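# Seat the rubber hose in the open lever press

## Task

Place the black rubber hose into the lever press fixture so it sits down inside the open press jaws over their full length and rests in both saddles; the press must still be open at the end.

## Robot and tools

Robot: two arms. left_arm carries a left hand and is on the +y side; right_arm carries a right hand. Calibrated bases in the scene frame: left_arm (+0.039, +0.297, 0) m, right_arm (+0.036, -0.287, 0) m, each turned only slightly about z. A camera stand is fixed to the floor behind them. Loose objects may occasionally get nudged.

Frames: the scene frame has its origin at table height, midway between the nominal bases, +z up, +x out over the table. Fixed cameras and the table use it. Every hand pose, Hand target, velocity and wrist-camera pose in results is in that arm's own base frame, and offsets run along that arm's base axes, rotating about its Hand target position. Each arm has a hand point 0.05 m in front of the palm and 0.15 m out from the wrist face. Its +z runs along the straight fingers, +y out of the palm, and +x across the palm away from the thumb on the right hand (toward the thumb on the left). Straight fingers extend 0.06 to 0.07 m past the point and sit 0.06 m behind it along -y. A wrist bracket on the little-finger side can collide with things. Reported positions can be a few cm off. Arms sag 1 to 3 cm (sometimes 5) below commands, mostly downward, without any contact.

The 28-number row, every number in [-1, 1], for both arms even if one is idle: left_arm dx, dy, dz, rx, ry, rz; left hand little, ring, middle, index, thumb_bend, thumb_turn, force_limit, speed; then the same 14 for right_arm. Pose numbers are offsets from that arm's Hand target at the start of the action (not absolute poses); 1.0 equals 0.6 m or 180 degrees; rx, ry, rz form one rotation vector. Repeating an offset moves further. All six zeros re-command the current Hand target. Commanded orientation is clipped to within 40 degrees of the measured one. Hand motor numbers are absolute targets: +1 open/straight, -1 closed; thumb_turn +1 beside the palm, -1 in front of it. force_limit maps -1 to about 0 N and +1 to 10 N (15 N for the two thumb motors); speed goes from almost 0 at -1 to full at +0.48 and above. No value means unchanged: to keep a hand as is, resend the eight hand numbers of its last executed row; if none was sent yet, send its hand_measured six, then hand_force_limit and hand_speed. A grip with the thumb in front closes on things about 0.035 to 0.065 m thick, or a handle down to 0.025 m. For a gentle grip, close at speed -0.94 or slower. To squeeze harder, raise force_limit and send a target more closed than hand_measured; to loosen, send one more open.

Tools:
- execute_actions(actions, cameras): actions is a list of actions; each is a table of up to 15 rows, one per 1/30 s step, the last row held if shorter. Each action lasts 0.5 s. Images come back only with an empty actions list or when cameras names them.
- move(target, speed, blend, blocking, cameras): target is one 28-number row or a list of up to 15 rows, every row an offset from the same starting Hand targets. Hand points move in straight lines together; at least 0.5 s, capped at 10 s. speed is top path speed in m/s, 0.002 to 4.3 (default 0.25), one number or one per target; turning is limited to twice that in rad/s. blend is a corner-rounding radius in metres (0 = stop at each target). blocking=false returns after about 0.5 s while the move runs on. Paths do not avoid obstacles or the other arm; faster moves lag, stray and hit harder. Avoid paths close to an arm's own base.
- wait(seconds 0 to 10, cameras); stop(cameras) brakes a running move.
- zoom_image(camera, region [x0, y0, x1, y1] in pixels, at most 504 by 504) on the newest image of that camera.
- show_instructions() shows the reference images; finished_scene(scene 1) ends the scene for good.
Cameras: cam_head_left, cam_head_right, cam_high, cam_low (896x504), cam_left_wrist, cam_right_wrist (616x616 fisheye).

Results: end_effector_position (m) and end_effector_quat_wxyz per arm in its base frame; Hand target (the next offsets count from it; the hand often rests short of it, and only a new action closes that gap); hand_measured, hand_stopped_by (moving, target, force, stalled, fault) and hand_load_n (N at the fingertip, positive pushing open), each in motor order; joint velocities, torques, motor temperatures. A lost grip shows as hand_load_n near 0. move adds a line: done, off_target, moving, held or fault, and limits such as paced (pose clipped) or held (steps withheld). done means at rest within 10 mm and 2 degrees; neither done nor off_target tells you about contact.

Avoid: dropping the hose or letting it fall far or off the table, hard hits on the fixture, fast swung loads, strong pushes or twists on fingers, and any contact or squeeze between the two hands or arms. A stopped arm keeps pressing until commanded back past its hand point. Holding loads, stretching out or pushing toward unreachable poses heats motors: a MOTOR HOT line at 85 °C, and at 100 °C that arm drops and stops for 30 to 60 s or more. The scene keeps running while you think.

Each tool is called after "Call:" as name(argument=value, ...) on one line, values as JSON.

Reference images:

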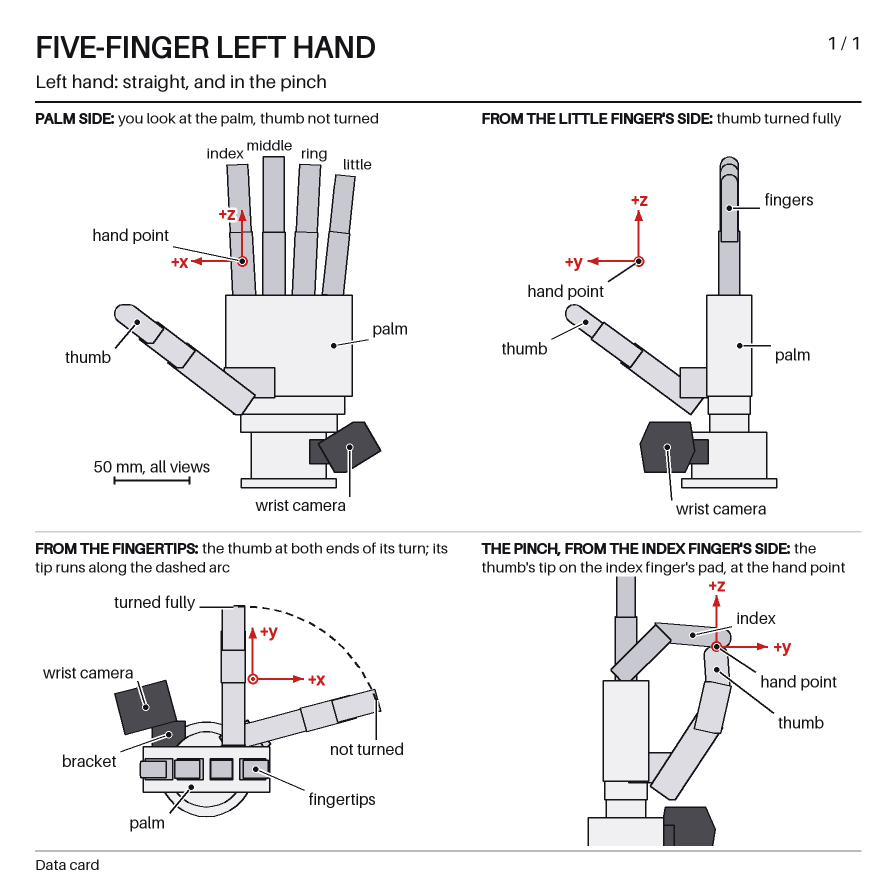

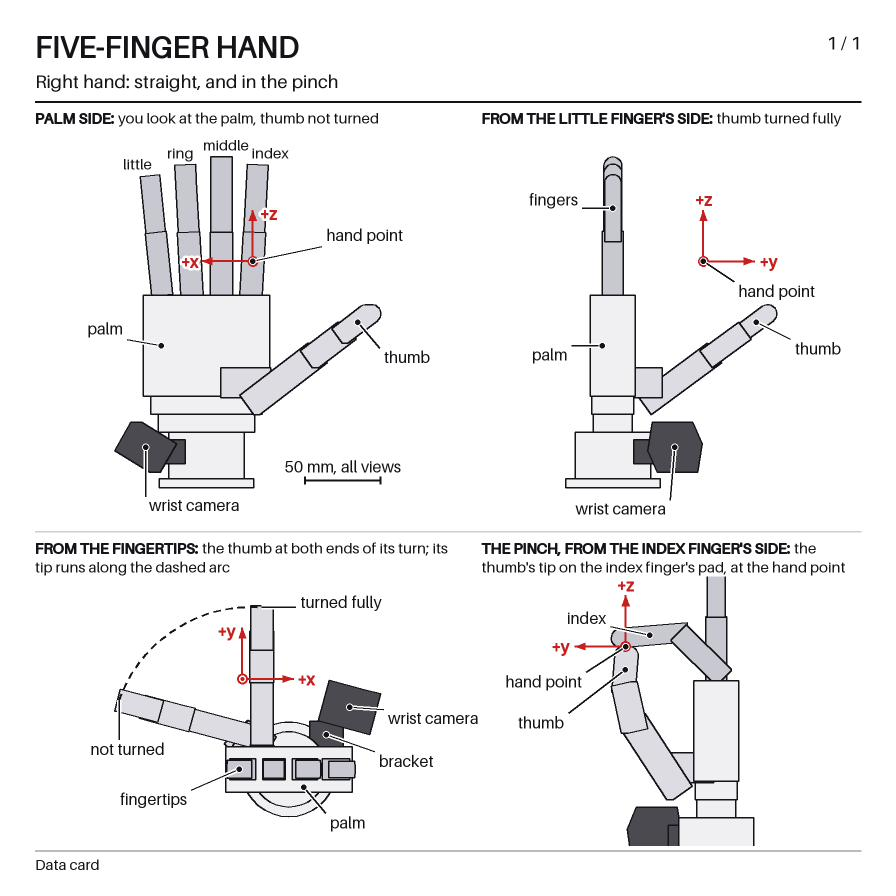

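## Session

Call:
execute_actions(actions=[])

Scene clock: 0.00 s.
left_arm: end_effector_position=(+0.4876, +0.0337, +0.3460) hand_measured=(+1.000, +1.000, +1.000, +1.000, +1.000, +1.000) hand_load_n=(+0.0, +0.0, +0.0, +0.0, +0.0, +0.0) hand_stopped_by=(target, target, target, target, target, target) hand_force_limit=0.00 hand_speed=-0.80 end_effector_quat_wxyz=(+0.685, -0.138, +0.711, +0.078) | right_arm: end_effector_position=(+0.4521, +0.0542, +0.1204) hand_measured=(+1.000, +1.000, +1.000, +1.000, +1.000, +1.000) hand_load_n=(+0.5, +0.0, +0.0, +0.0, -0.5, +0.0) hand_stopped_by=(target, target, target, target, target, target) hand_force_limit=0.00 hand_speed=-0.80 end_effector_quat_wxyz=(+0.304, +0.780, -0.540, +0.089)
Joint positions: left_arm=[-0.24 1.036 0.783 0.196 -0.544 1.463] | right_arm=[0.272 1.996 1.698 -1.671 0.522 0.021]
Joint velocities: within noise
Joint torques (N m): no reading
Motor temperatures (°C): left_arm=[31 37 32 34 31 24] | right_arm=[37 35 29 28 31 30]
Heat: left arm: hottest shoulder 37 °C; right arm: hottest waist 37 °C.
Hand target: left_arm +0.4913, +0.0328, +0.3571; +0.692, -0.140, +0.704, +0.075 | right_arm +0.4572, +0.0557, +0.1205; +0.301, +0.780, -0.542, +0.092

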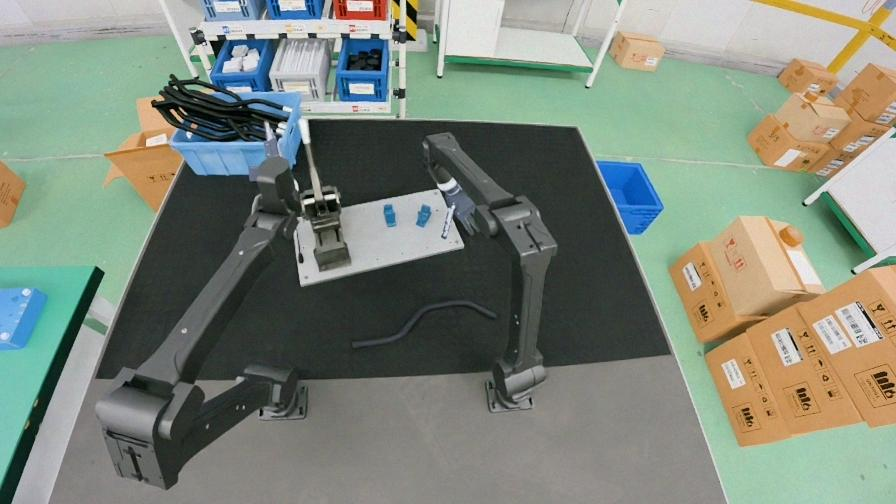

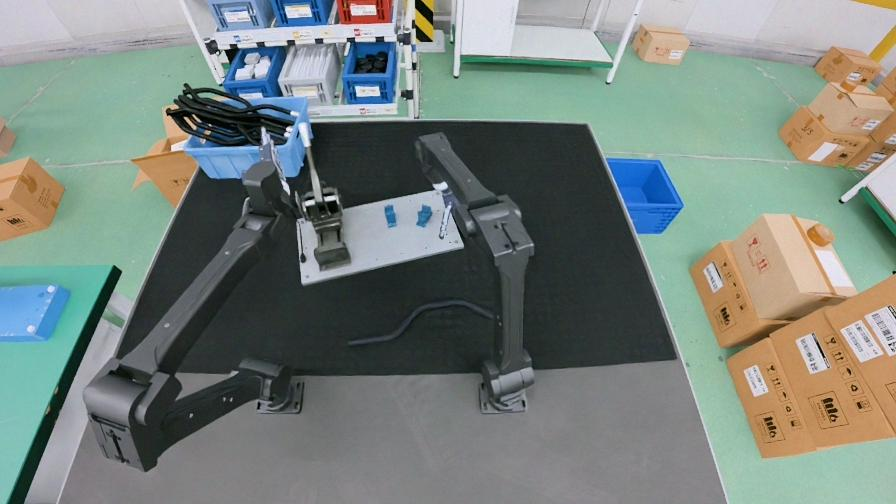

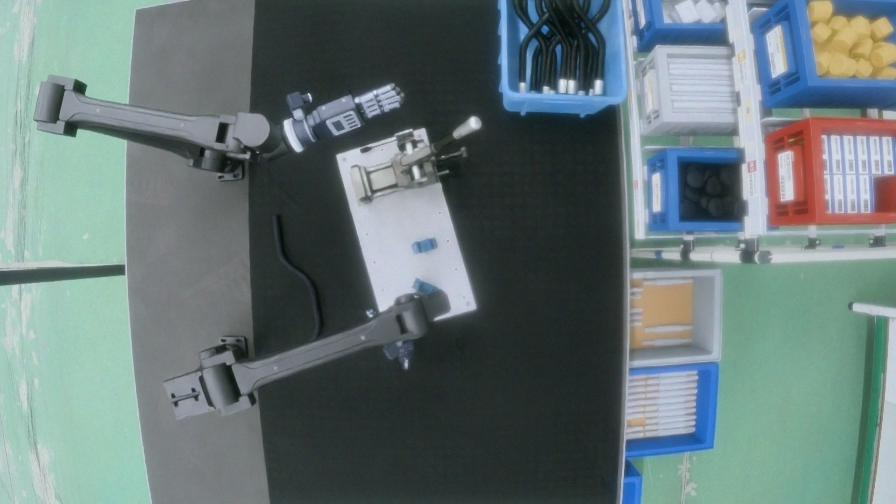

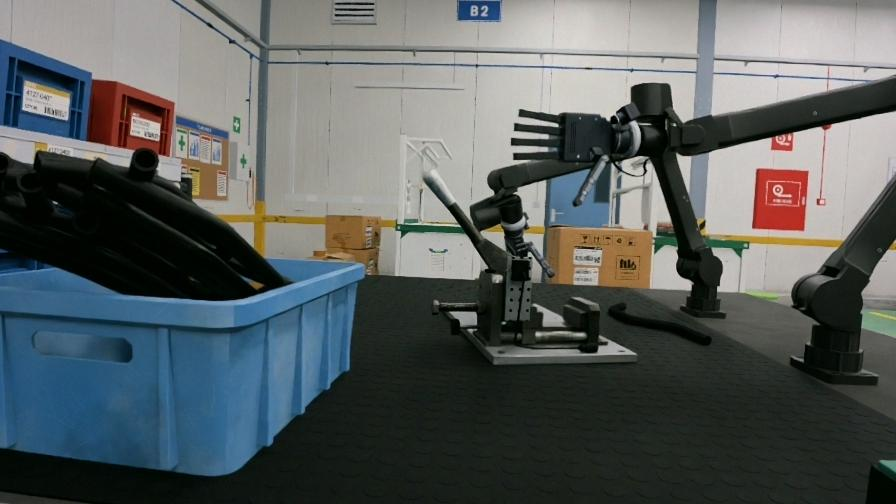

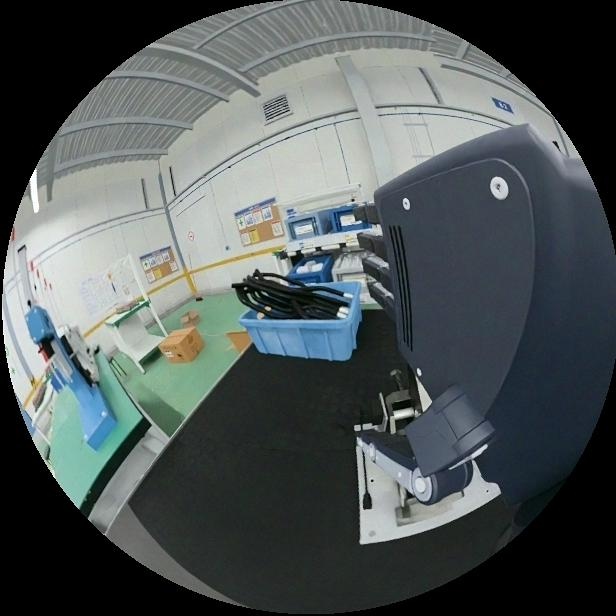

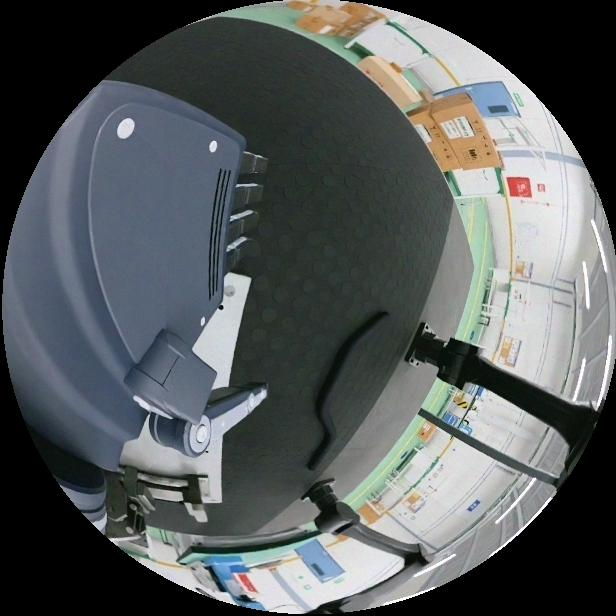

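Call:
zoom_image(camera="cam_high", region=[250, 110, 510, 350])

Call:
zoom_image(camera="cam_low", region=[420, 140, 740, 380])

Call:
zoom_image(camera="cam_head_right", region=[260, 100, 520, 370])

Scaled by 1.938 from the camera's 896x504 image, which has a finer 1280x720 frame.

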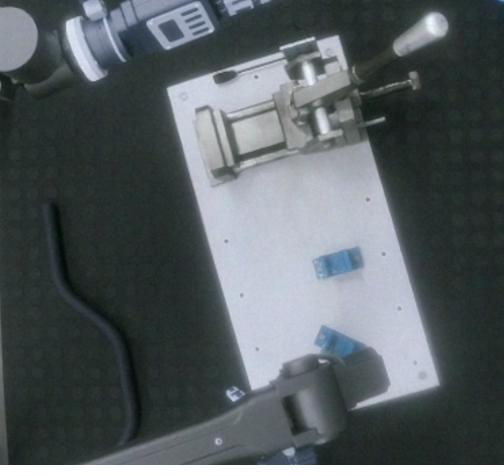

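Scaled by 1.575 from the camera's 896x504 image, which has a finer 1280x720 frame.

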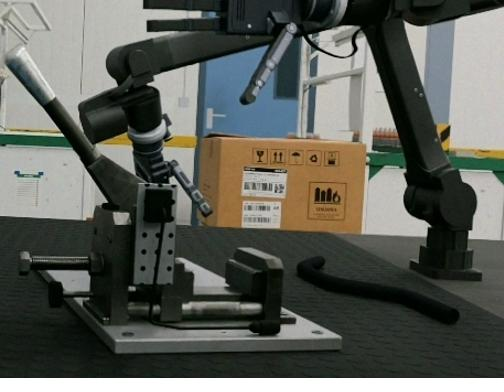

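Scaled by 1.867 from the camera's 896x504 image, which has a finer 1280x720 frame.

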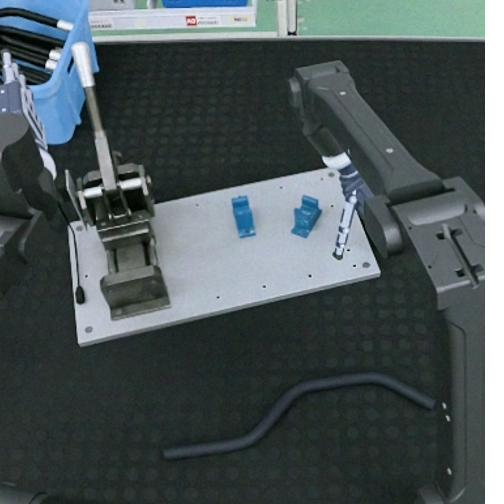

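Call:
move(target=[[0,0,0,0,0,0,1,1,1,1,1,1,0,-0.8,0,-0.05,0.2,0,0,0,1,1,1,1,1,1,0,-0.8],[0,0.1,0.1,0,0,0,1,1,1,1,1,1,0,-0.8,-0.1,-0.42,0.35,0,0,0,1,1,1,1,1,1,0,-0.8]], blend=[0.05,0], cameras=["all"])

Scene clock: 42.63 s.
left_arm: end_effector_position=(+0.4886, +0.0893, +0.3818) hand_measured=(+1.000, +1.000, +1.000, +1.000, +1.000, +1.000) hand_load_n=(+0.0, +0.0, +0.0, +0.0, +0.0, +0.0) hand_stopped_by=(target, target, target, target, target, target) hand_force_limit=0.00 hand_speed=-0.80 end_effector_quat_wxyz=(+0.674, -0.138, +0.722, +0.076) | right_arm: end_effector_position=(+0.3893, -0.1974, +0.3105) hand_measured=(+1.000, +1.000, +1.000, +1.000, +1.000, +1.000) hand_load_n=(+0.0, +0.0, +0.0, +0.0, +0.0, +0.0) hand_stopped_by=(target, target, target, target, target, target) hand_force_limit=0.00 hand_speed=-0.80 end_effector_quat_wxyz=(+0.297, +0.786, -0.531, +0.107)
Joint positions: left_arm=[-0.068 0.991 0.872 0.034 -0.368 1.463] | right_arm=[-0.188 1.641 1.72 -1.695 0.64 -0.555]
Joint torques (N m): left_arm=[0.32 -7.36 13.85 1.69 0.03 0.23] | right_arm=[0.62 -14.97 10.86 -0.44 0.47 -0.13]
Heat: left arm: hottest shoulder 36 °C; right arm: hottest shoulder 37 °C.
Hand target: left_arm +0.4913, +0.0927, +0.4173; +0.692, -0.140, +0.704, +0.075 | right_arm +0.3972, -0.1963, +0.3304; +0.301, +0.780, -0.541, +0.091
Off the commanded pose: left_arm 0.036 m, 3 deg | right_arm 0.022 m, 2 deg.
joint sent to its limit (right arm) — joint 4 (wrist pitch), lower limit. The joint targets are off in orientation, not in position.
move: off_target (left_arm, right_arm)
camera_calibration:
cam_left_wrist: T_world_to_cam=[[0.26309, -0.935727, -0.234942, 0.0468937], [-0.494963, 0.0781186, -0.865395, 0.586465], [0.828127, 0.343965, -0.442598, -0.152584], [0, 0, 0, 1]] pos_world=[0.404301, 0.0505494, 0.451008]
cam_right_wrist: T_world_to_cam=[[-0.729222, -0.49273, 0.474818, 0.0365582], [-0.454812, 0.867451, 0.201679, 0.270923], [-0.511255, -0.0688845, -0.856664, 0.565899], [0, 0, 0, 1]] pos_world=[0.439196, -0.178017, 0.412787]

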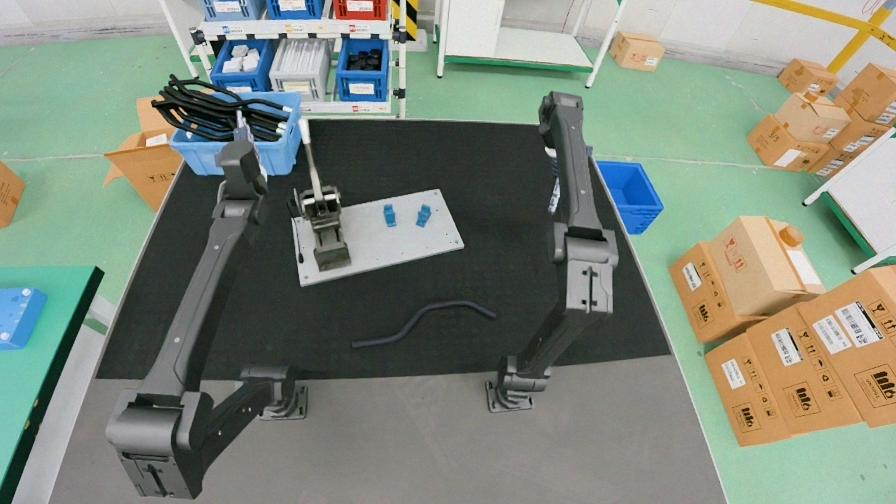

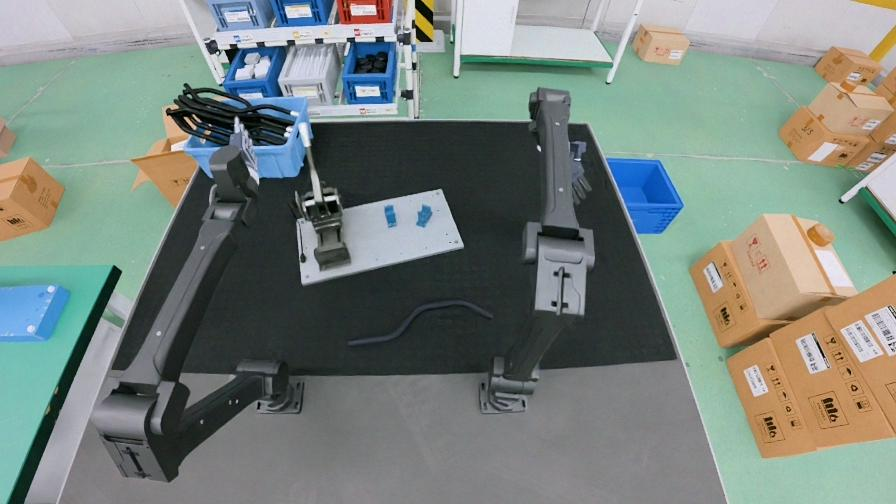

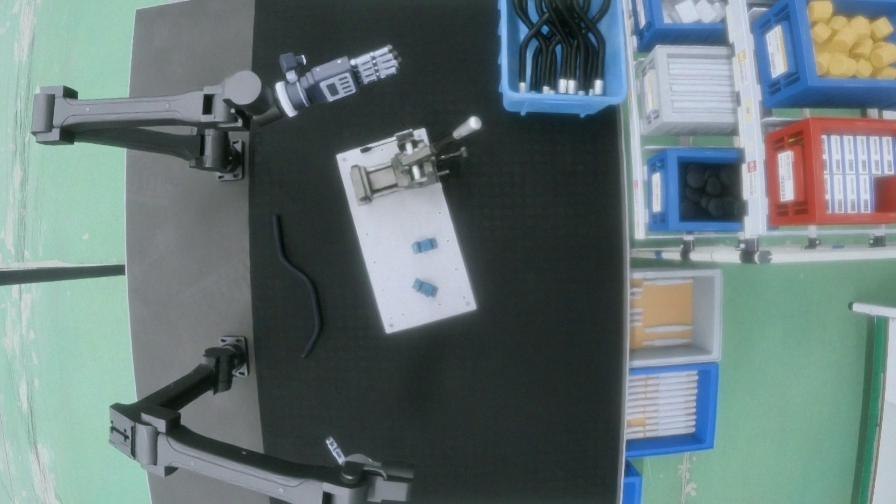

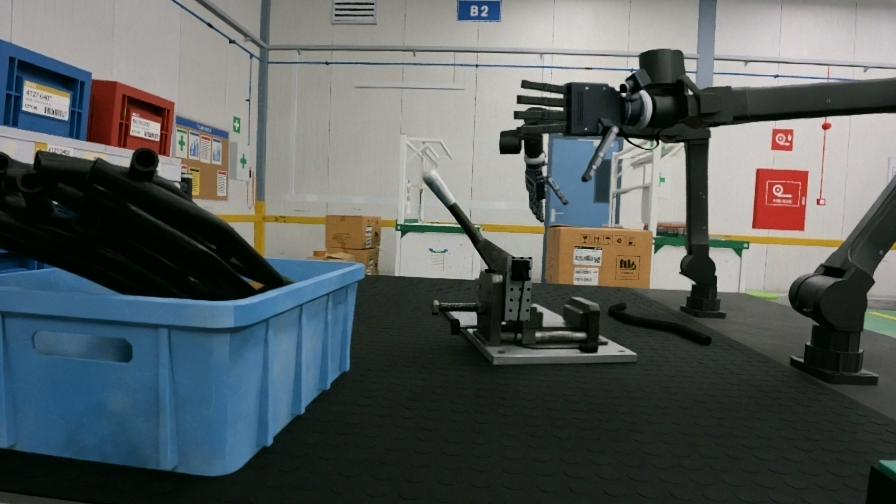

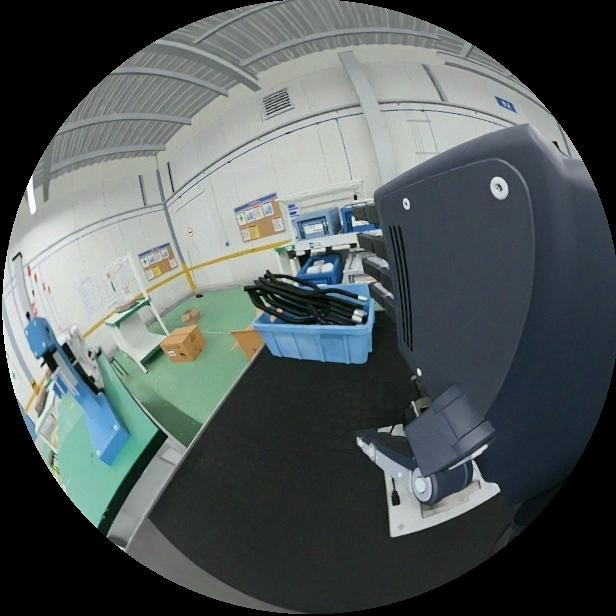

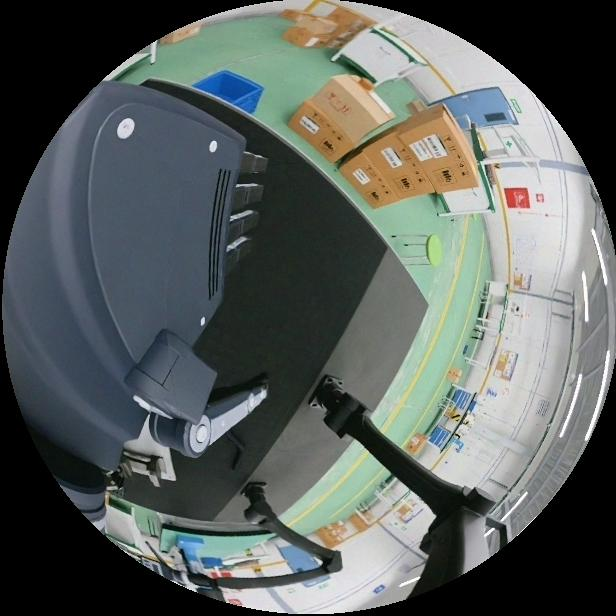

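Call:
zoom_image(camera="cam_high", region=[320, 110, 500, 230])

Call:
zoom_image(camera="cam_high", region=[240, 200, 500, 370])

Call:
zoom_image(camera="cam_head_right", region=[280, 170, 480, 300])

Call:
zoom_image(camera="cam_head_left", region=[280, 120, 480, 300])

Call:
zoom_image(camera="cam_low", region=[420, 230, 650, 380])

Scaled by 2.800 from the camera's 896x504 image, which has a finer 1280x720 frame.

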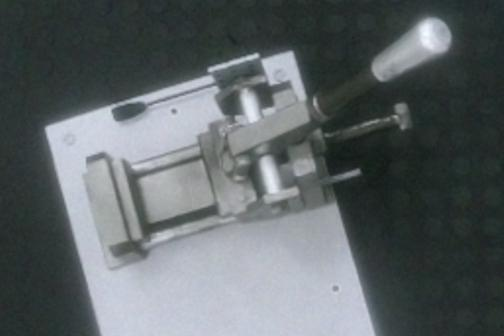

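Scaled by 1.938 from the camera's 896x504 image, which has a finer 1280x720 frame.

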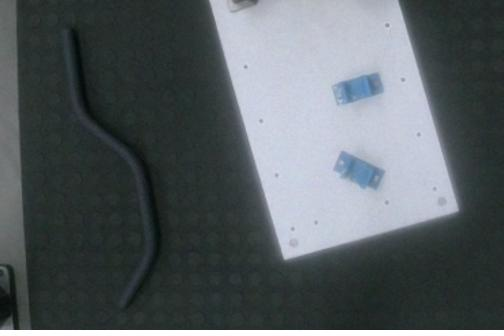

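Scaled by 2.520 from the camera's 896x504 image, which has a finer 1280x720 frame.

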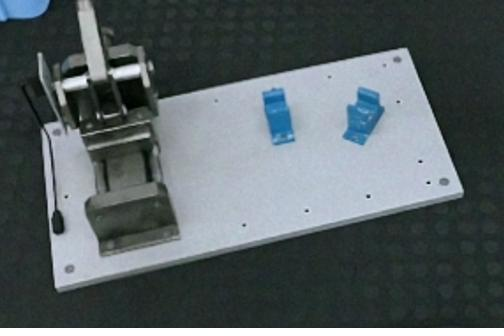

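Scaled by 2.520 from the camera's 896x504 image, which has a finer 1280x720 frame.

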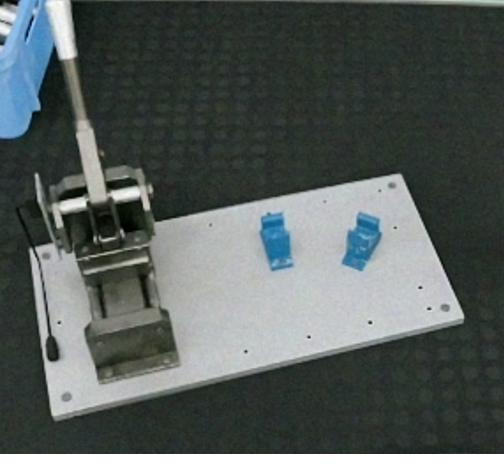

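Scaled by 2.191 from the camera's 896x504 image, which has a finer 1280x720 frame.

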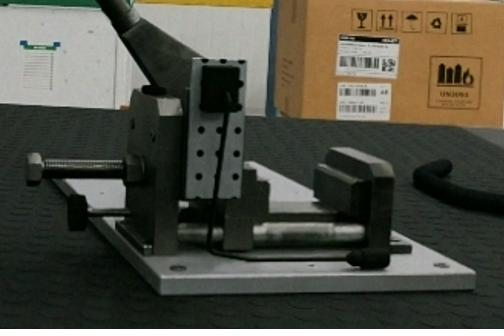

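Call:
move(target=[[-0.15,-0.1,0,-0.2,0.07,0.06,1,1,1,1,1,1,0,-0.8,0,0,0,0,0,0,1,1,1,1,1,1,0,-0.8],[-0.15,-0.47,-0.1,-0.456,0.1454,0.1337,1,1,1,1,1,1,0,-0.8,0,0,0,0,0,0,1,1,1,1,1,1,0,-0.8]], blend=[0.05,0], cameras=["cam_left_wrist","cam_head_right","cam_high"])

Scene clock: 225.73 s.
left_arm: end_effector_position=(+0.3928, -0.1804, +0.3388) hand_measured=(+1.000, +1.000, +1.000, +1.000, +1.000, +1.000) hand_load_n=(-0.5, +0.0, +0.0, +0.0, +0.0, +0.0) hand_stopped_by=(target, target, target, target, target, target) hand_force_limit=0.00 hand_speed=-0.80 end_effector_quat_wxyz=(-0.240, +0.664, -0.670, +0.227) | right_arm: end_effector_position=(+0.3893, -0.1974, +0.3105) hand_measured=(+1.000, +1.000, +1.000, +1.000, +1.000, +1.000) hand_load_n=(+0.0, +0.0, +0.0, +0.0, +0.5, -0.5) hand_stopped_by=(target, target, target, target, target, target) hand_force_limit=0.00 hand_speed=-0.80 end_effector_quat_wxyz=(+0.297, +0.786, -0.531, +0.107)
Joint positions: left_arm=[-0.447 1.173 1.393 -1.171 -0.286 -0.346] | right_arm=[-0.188 1.641 1.72 -1.695 0.64 -0.556]
Joint torques (N m): left_arm=[-1.03 -6.95 13.16 1.2 -0.25 -0.02] | right_arm=[0.56 -14.97 10.85 -0.47 0.48 -0.15]
Motor temperatures (°C): left_arm=[30 36 49 32 26 24] | right_arm=[35 37 42 27 31 27]
Heat: left arm: hottest elbow 49 °C; right arm: hottest elbow 42 °C.
Hand target: left_arm +0.4013, -0.1892, +0.3571; -0.242, +0.665, -0.665, +0.241 | right_arm +0.3972, -0.1963, +0.3304; +0.301, +0.780, -0.542, +0.091
Off the commanded pose: left_arm 0.022 m, 2 deg | right_arm 0.021 m, 2 deg.
joint sent to its limit (right arm) — joint 4 (wrist pitch), lower limit. The joint targets are off in orientation, not in position.
move: off_target (left_arm, right_arm)
camera_calibration:
cam_left_wrist: T_world_to_cam=[[0.737518, -0.323417, 0.592849, -0.54671], [-0.464551, -0.880132, 0.097774, 0.0117084], [0.490163, -0.347518, -0.799356, 0.129349], [0, 0, 0, 1]] pos_world=[0.345245, -0.121559, 0.426367]
Images, in order (width x height): cam_head_right 896x504, cam_high 896x504, cam_left_wrist 616x616.

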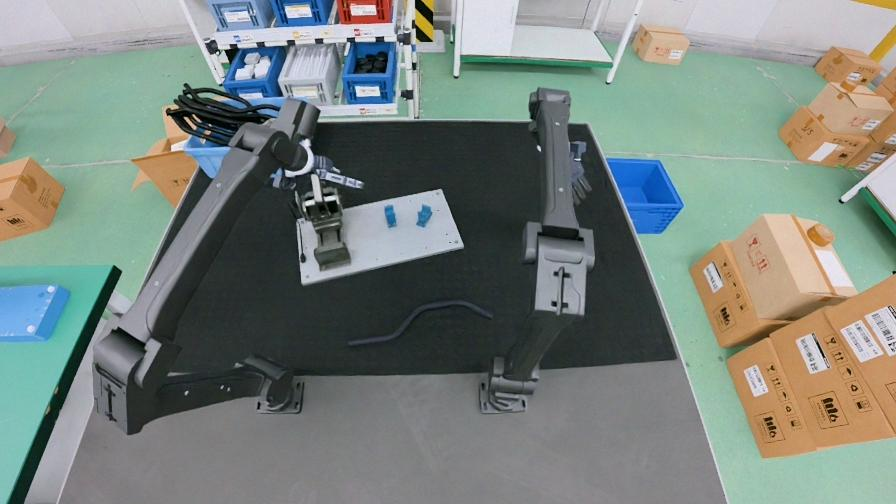

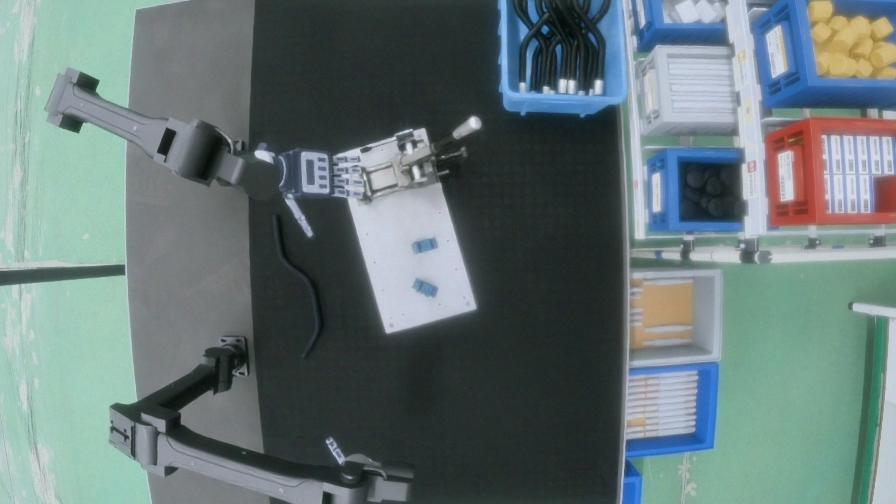

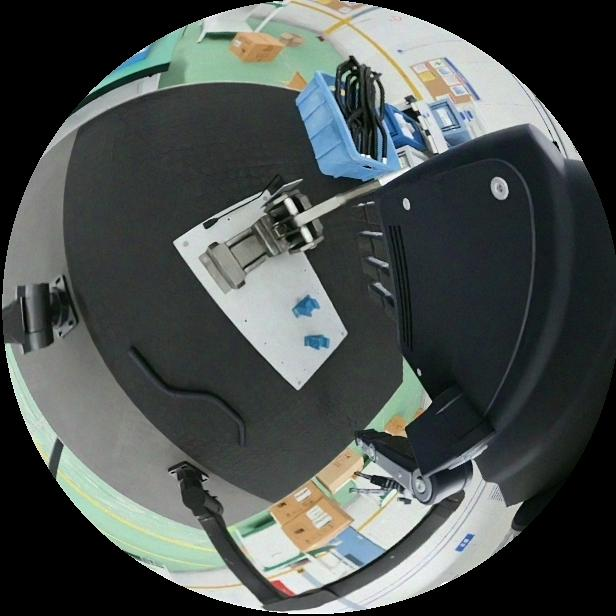

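Call:
zoom_image(camera="cam_left_wrist", region=[190, 170, 350, 300])

Call:
zoom_image(camera="cam_left_wrist", region=[270, 270, 350, 370])

Call:
zoom_image(camera="cam_left_wrist", region=[120, 330, 260, 460])

Scaled by 3.150 from the camera's 616x616 image, which has a finer 880x880 frame.

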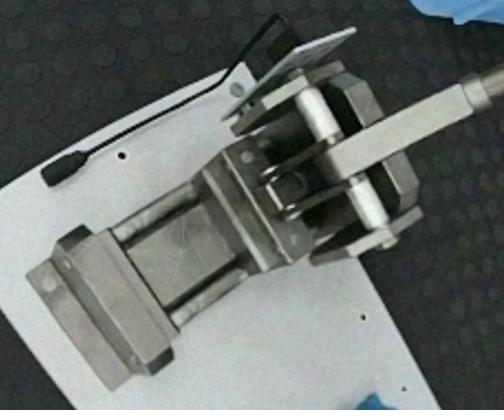

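Scaled by 5.040 from the camera's 616x616 image, which has a finer 880x880 frame.

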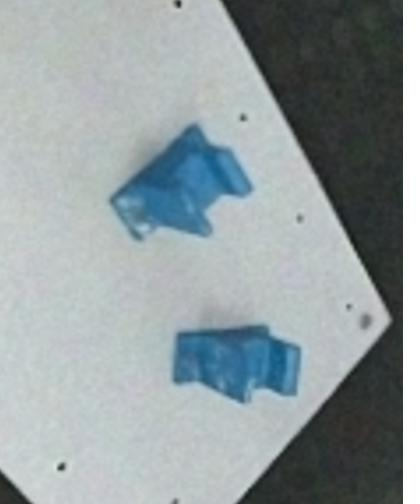

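Scaled by 3.600 from the camera's 616x616 image, which has a finer 880x880 frame.

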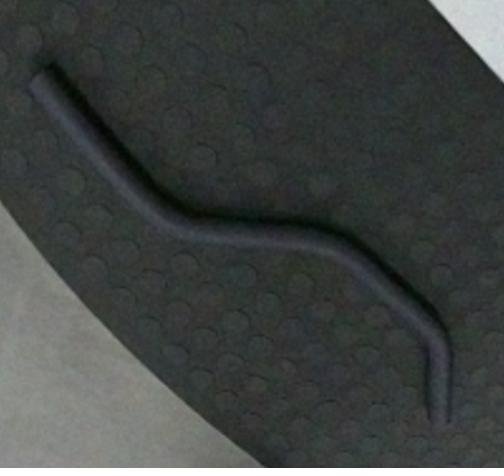

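Call:
move(target=[[0,0,0,0,0,0,1,1,1,1,1,1,0,-0.8,-0.207,0.653,-0.05,0.2604,-0.3668,0.0357,-1,-1,0.3,0.3,0.5,-1,0,0],[0,0,0,0,0,0,1,1,1,1,1,1,0,-0.8,-0.207,0.653,-0.35,0.2604,-0.3668,0.0357,-1,-1,0.3,0.3,0.5,-1,0,0]], cameras=["all"])

Scene clock: 415.93 s.
left_arm: end_effector_position=(+0.3928, -0.1805, +0.3388) hand_measured=(+1.000, +1.000, +1.000, +1.000, +1.000, +1.000) hand_load_n=(+0.0, +0.0, +0.0, +0.0, +0.0, +0.0) hand_stopped_by=(target, target, target, target, target, target) hand_force_limit=0.00 hand_speed=-0.80 end_effector_quat_wxyz=(-0.240, +0.665, -0.670, +0.227) | right_arm: end_effector_position=(+0.2726, +0.1921, +0.1224) hand_measured=(-1.000, -1.000, +0.300, +0.300, +0.500, -1.000) hand_load_n=(+0.0, +0.0, +0.0, +0.0, +0.0, +0.0) hand_stopped_by=(target, target, target, target, target, target) hand_force_limit=0.00 hand_speed=0.00 end_effector_quat_wxyz=(-0.351, +0.686, -0.564, +0.296)
Joint positions: left_arm=[-0.447 1.173 1.393 -1.171 -0.286 -0.347] | right_arm=[0.731 0.731 0.459 -0.421 0.439 0.327]
Joint torques (N m): left_arm=[-0.62 -7 13.12 1.13 -0.23 -0.03] | right_arm=[0.62 -1.14 7.73 1.77 0.24 0.07]
Heat: left arm: hottest elbow 51 °C; right arm: hottest elbow 44 °C.
Hand target: left_arm +0.4013, -0.1892, +0.3572; -0.242, +0.665, -0.665, +0.241 | right_arm +0.2731, +0.1955, +0.1205; -0.356, +0.684, -0.564, +0.294
Off the commanded pose: left_arm 0.022 m, 2 deg | right_arm 0.004 m, 1 deg.
move: off_target (left_arm)
camera_calibration:
cam_left_wrist: T_world_to_cam=[[0.73768, -0.322717, 0.593028, -0.546757], [-0.464034, -0.880364, 0.0981405, 0.0113459], [0.490409, -0.347581, -0.799178, 0.129181], [0, 0, 0, 1]] pos_world=[0.345245, -0.121559, 0.426367]
cam_right_wrist: T_world_to_cam=[[-0.469468, -0.413337, -0.780226, 0.300199], [-0.768021, 0.627112, 0.129902, 0.0583248], [0.435596, 0.660214, -0.61186, -0.0561795], [0, 0, 0, 1]] pos_world=[0.2102, 0.124598, 0.192273]

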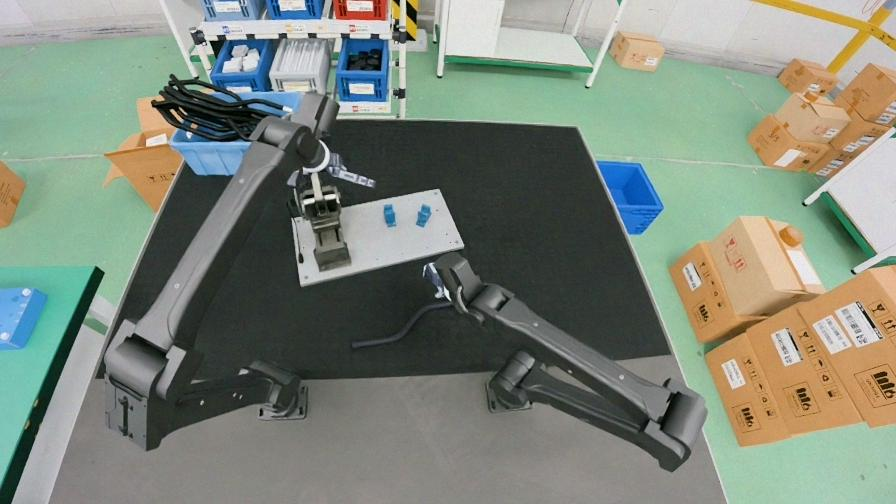

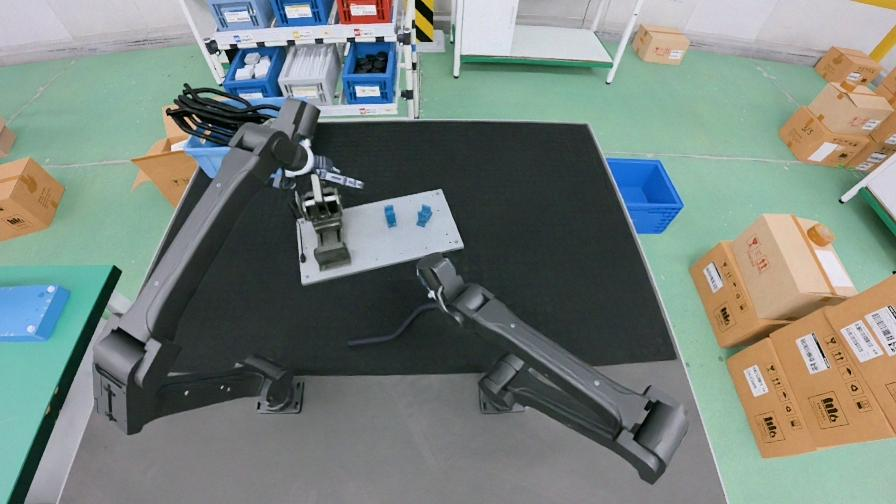

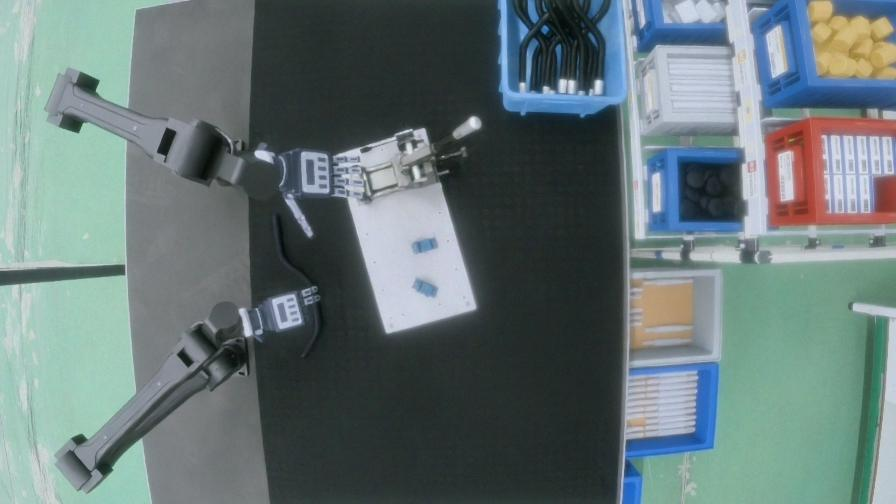

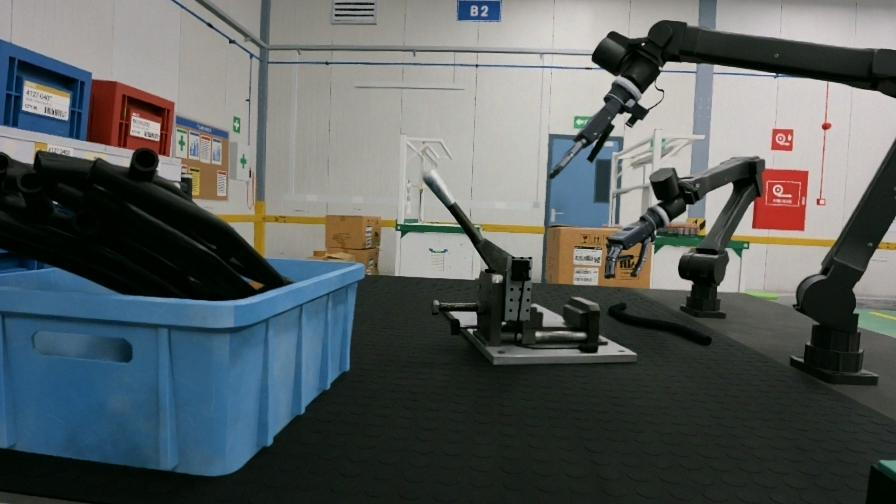

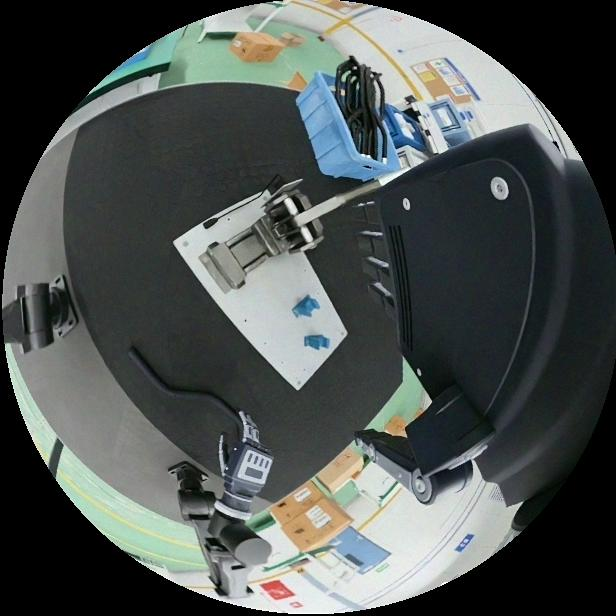

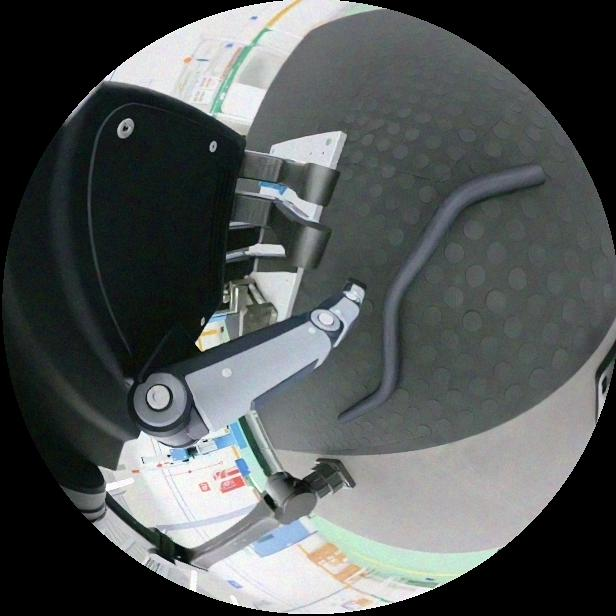

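Call:
zoom_image(camera="cam_right_wrist", region=[230, 130, 560, 430])

Call:
zoom_image(camera="cam_low", region=[580, 160, 760, 360])

Call:
zoom_image(camera="cam_high", region=[240, 200, 360, 370])

Scaled by 1.527 from the camera's 616x616 image, which has a finer 880x880 frame.

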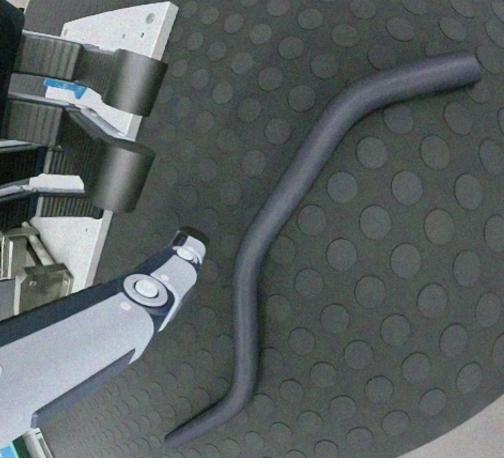

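Scaled by 2.520 from the camera's 896x504 image, which has a finer 1280x720 frame.

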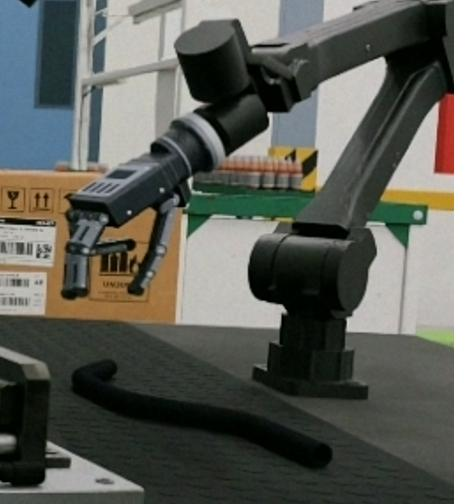

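Scaled by 2.965 from the camera's 896x504 image, which has a finer 1280x720 frame.

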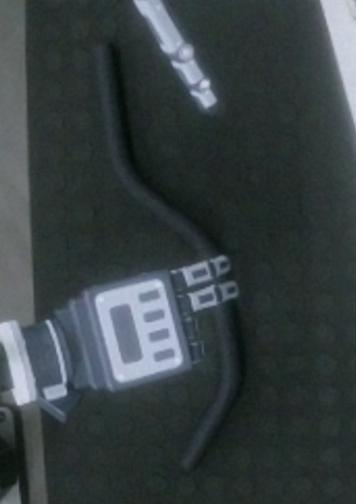

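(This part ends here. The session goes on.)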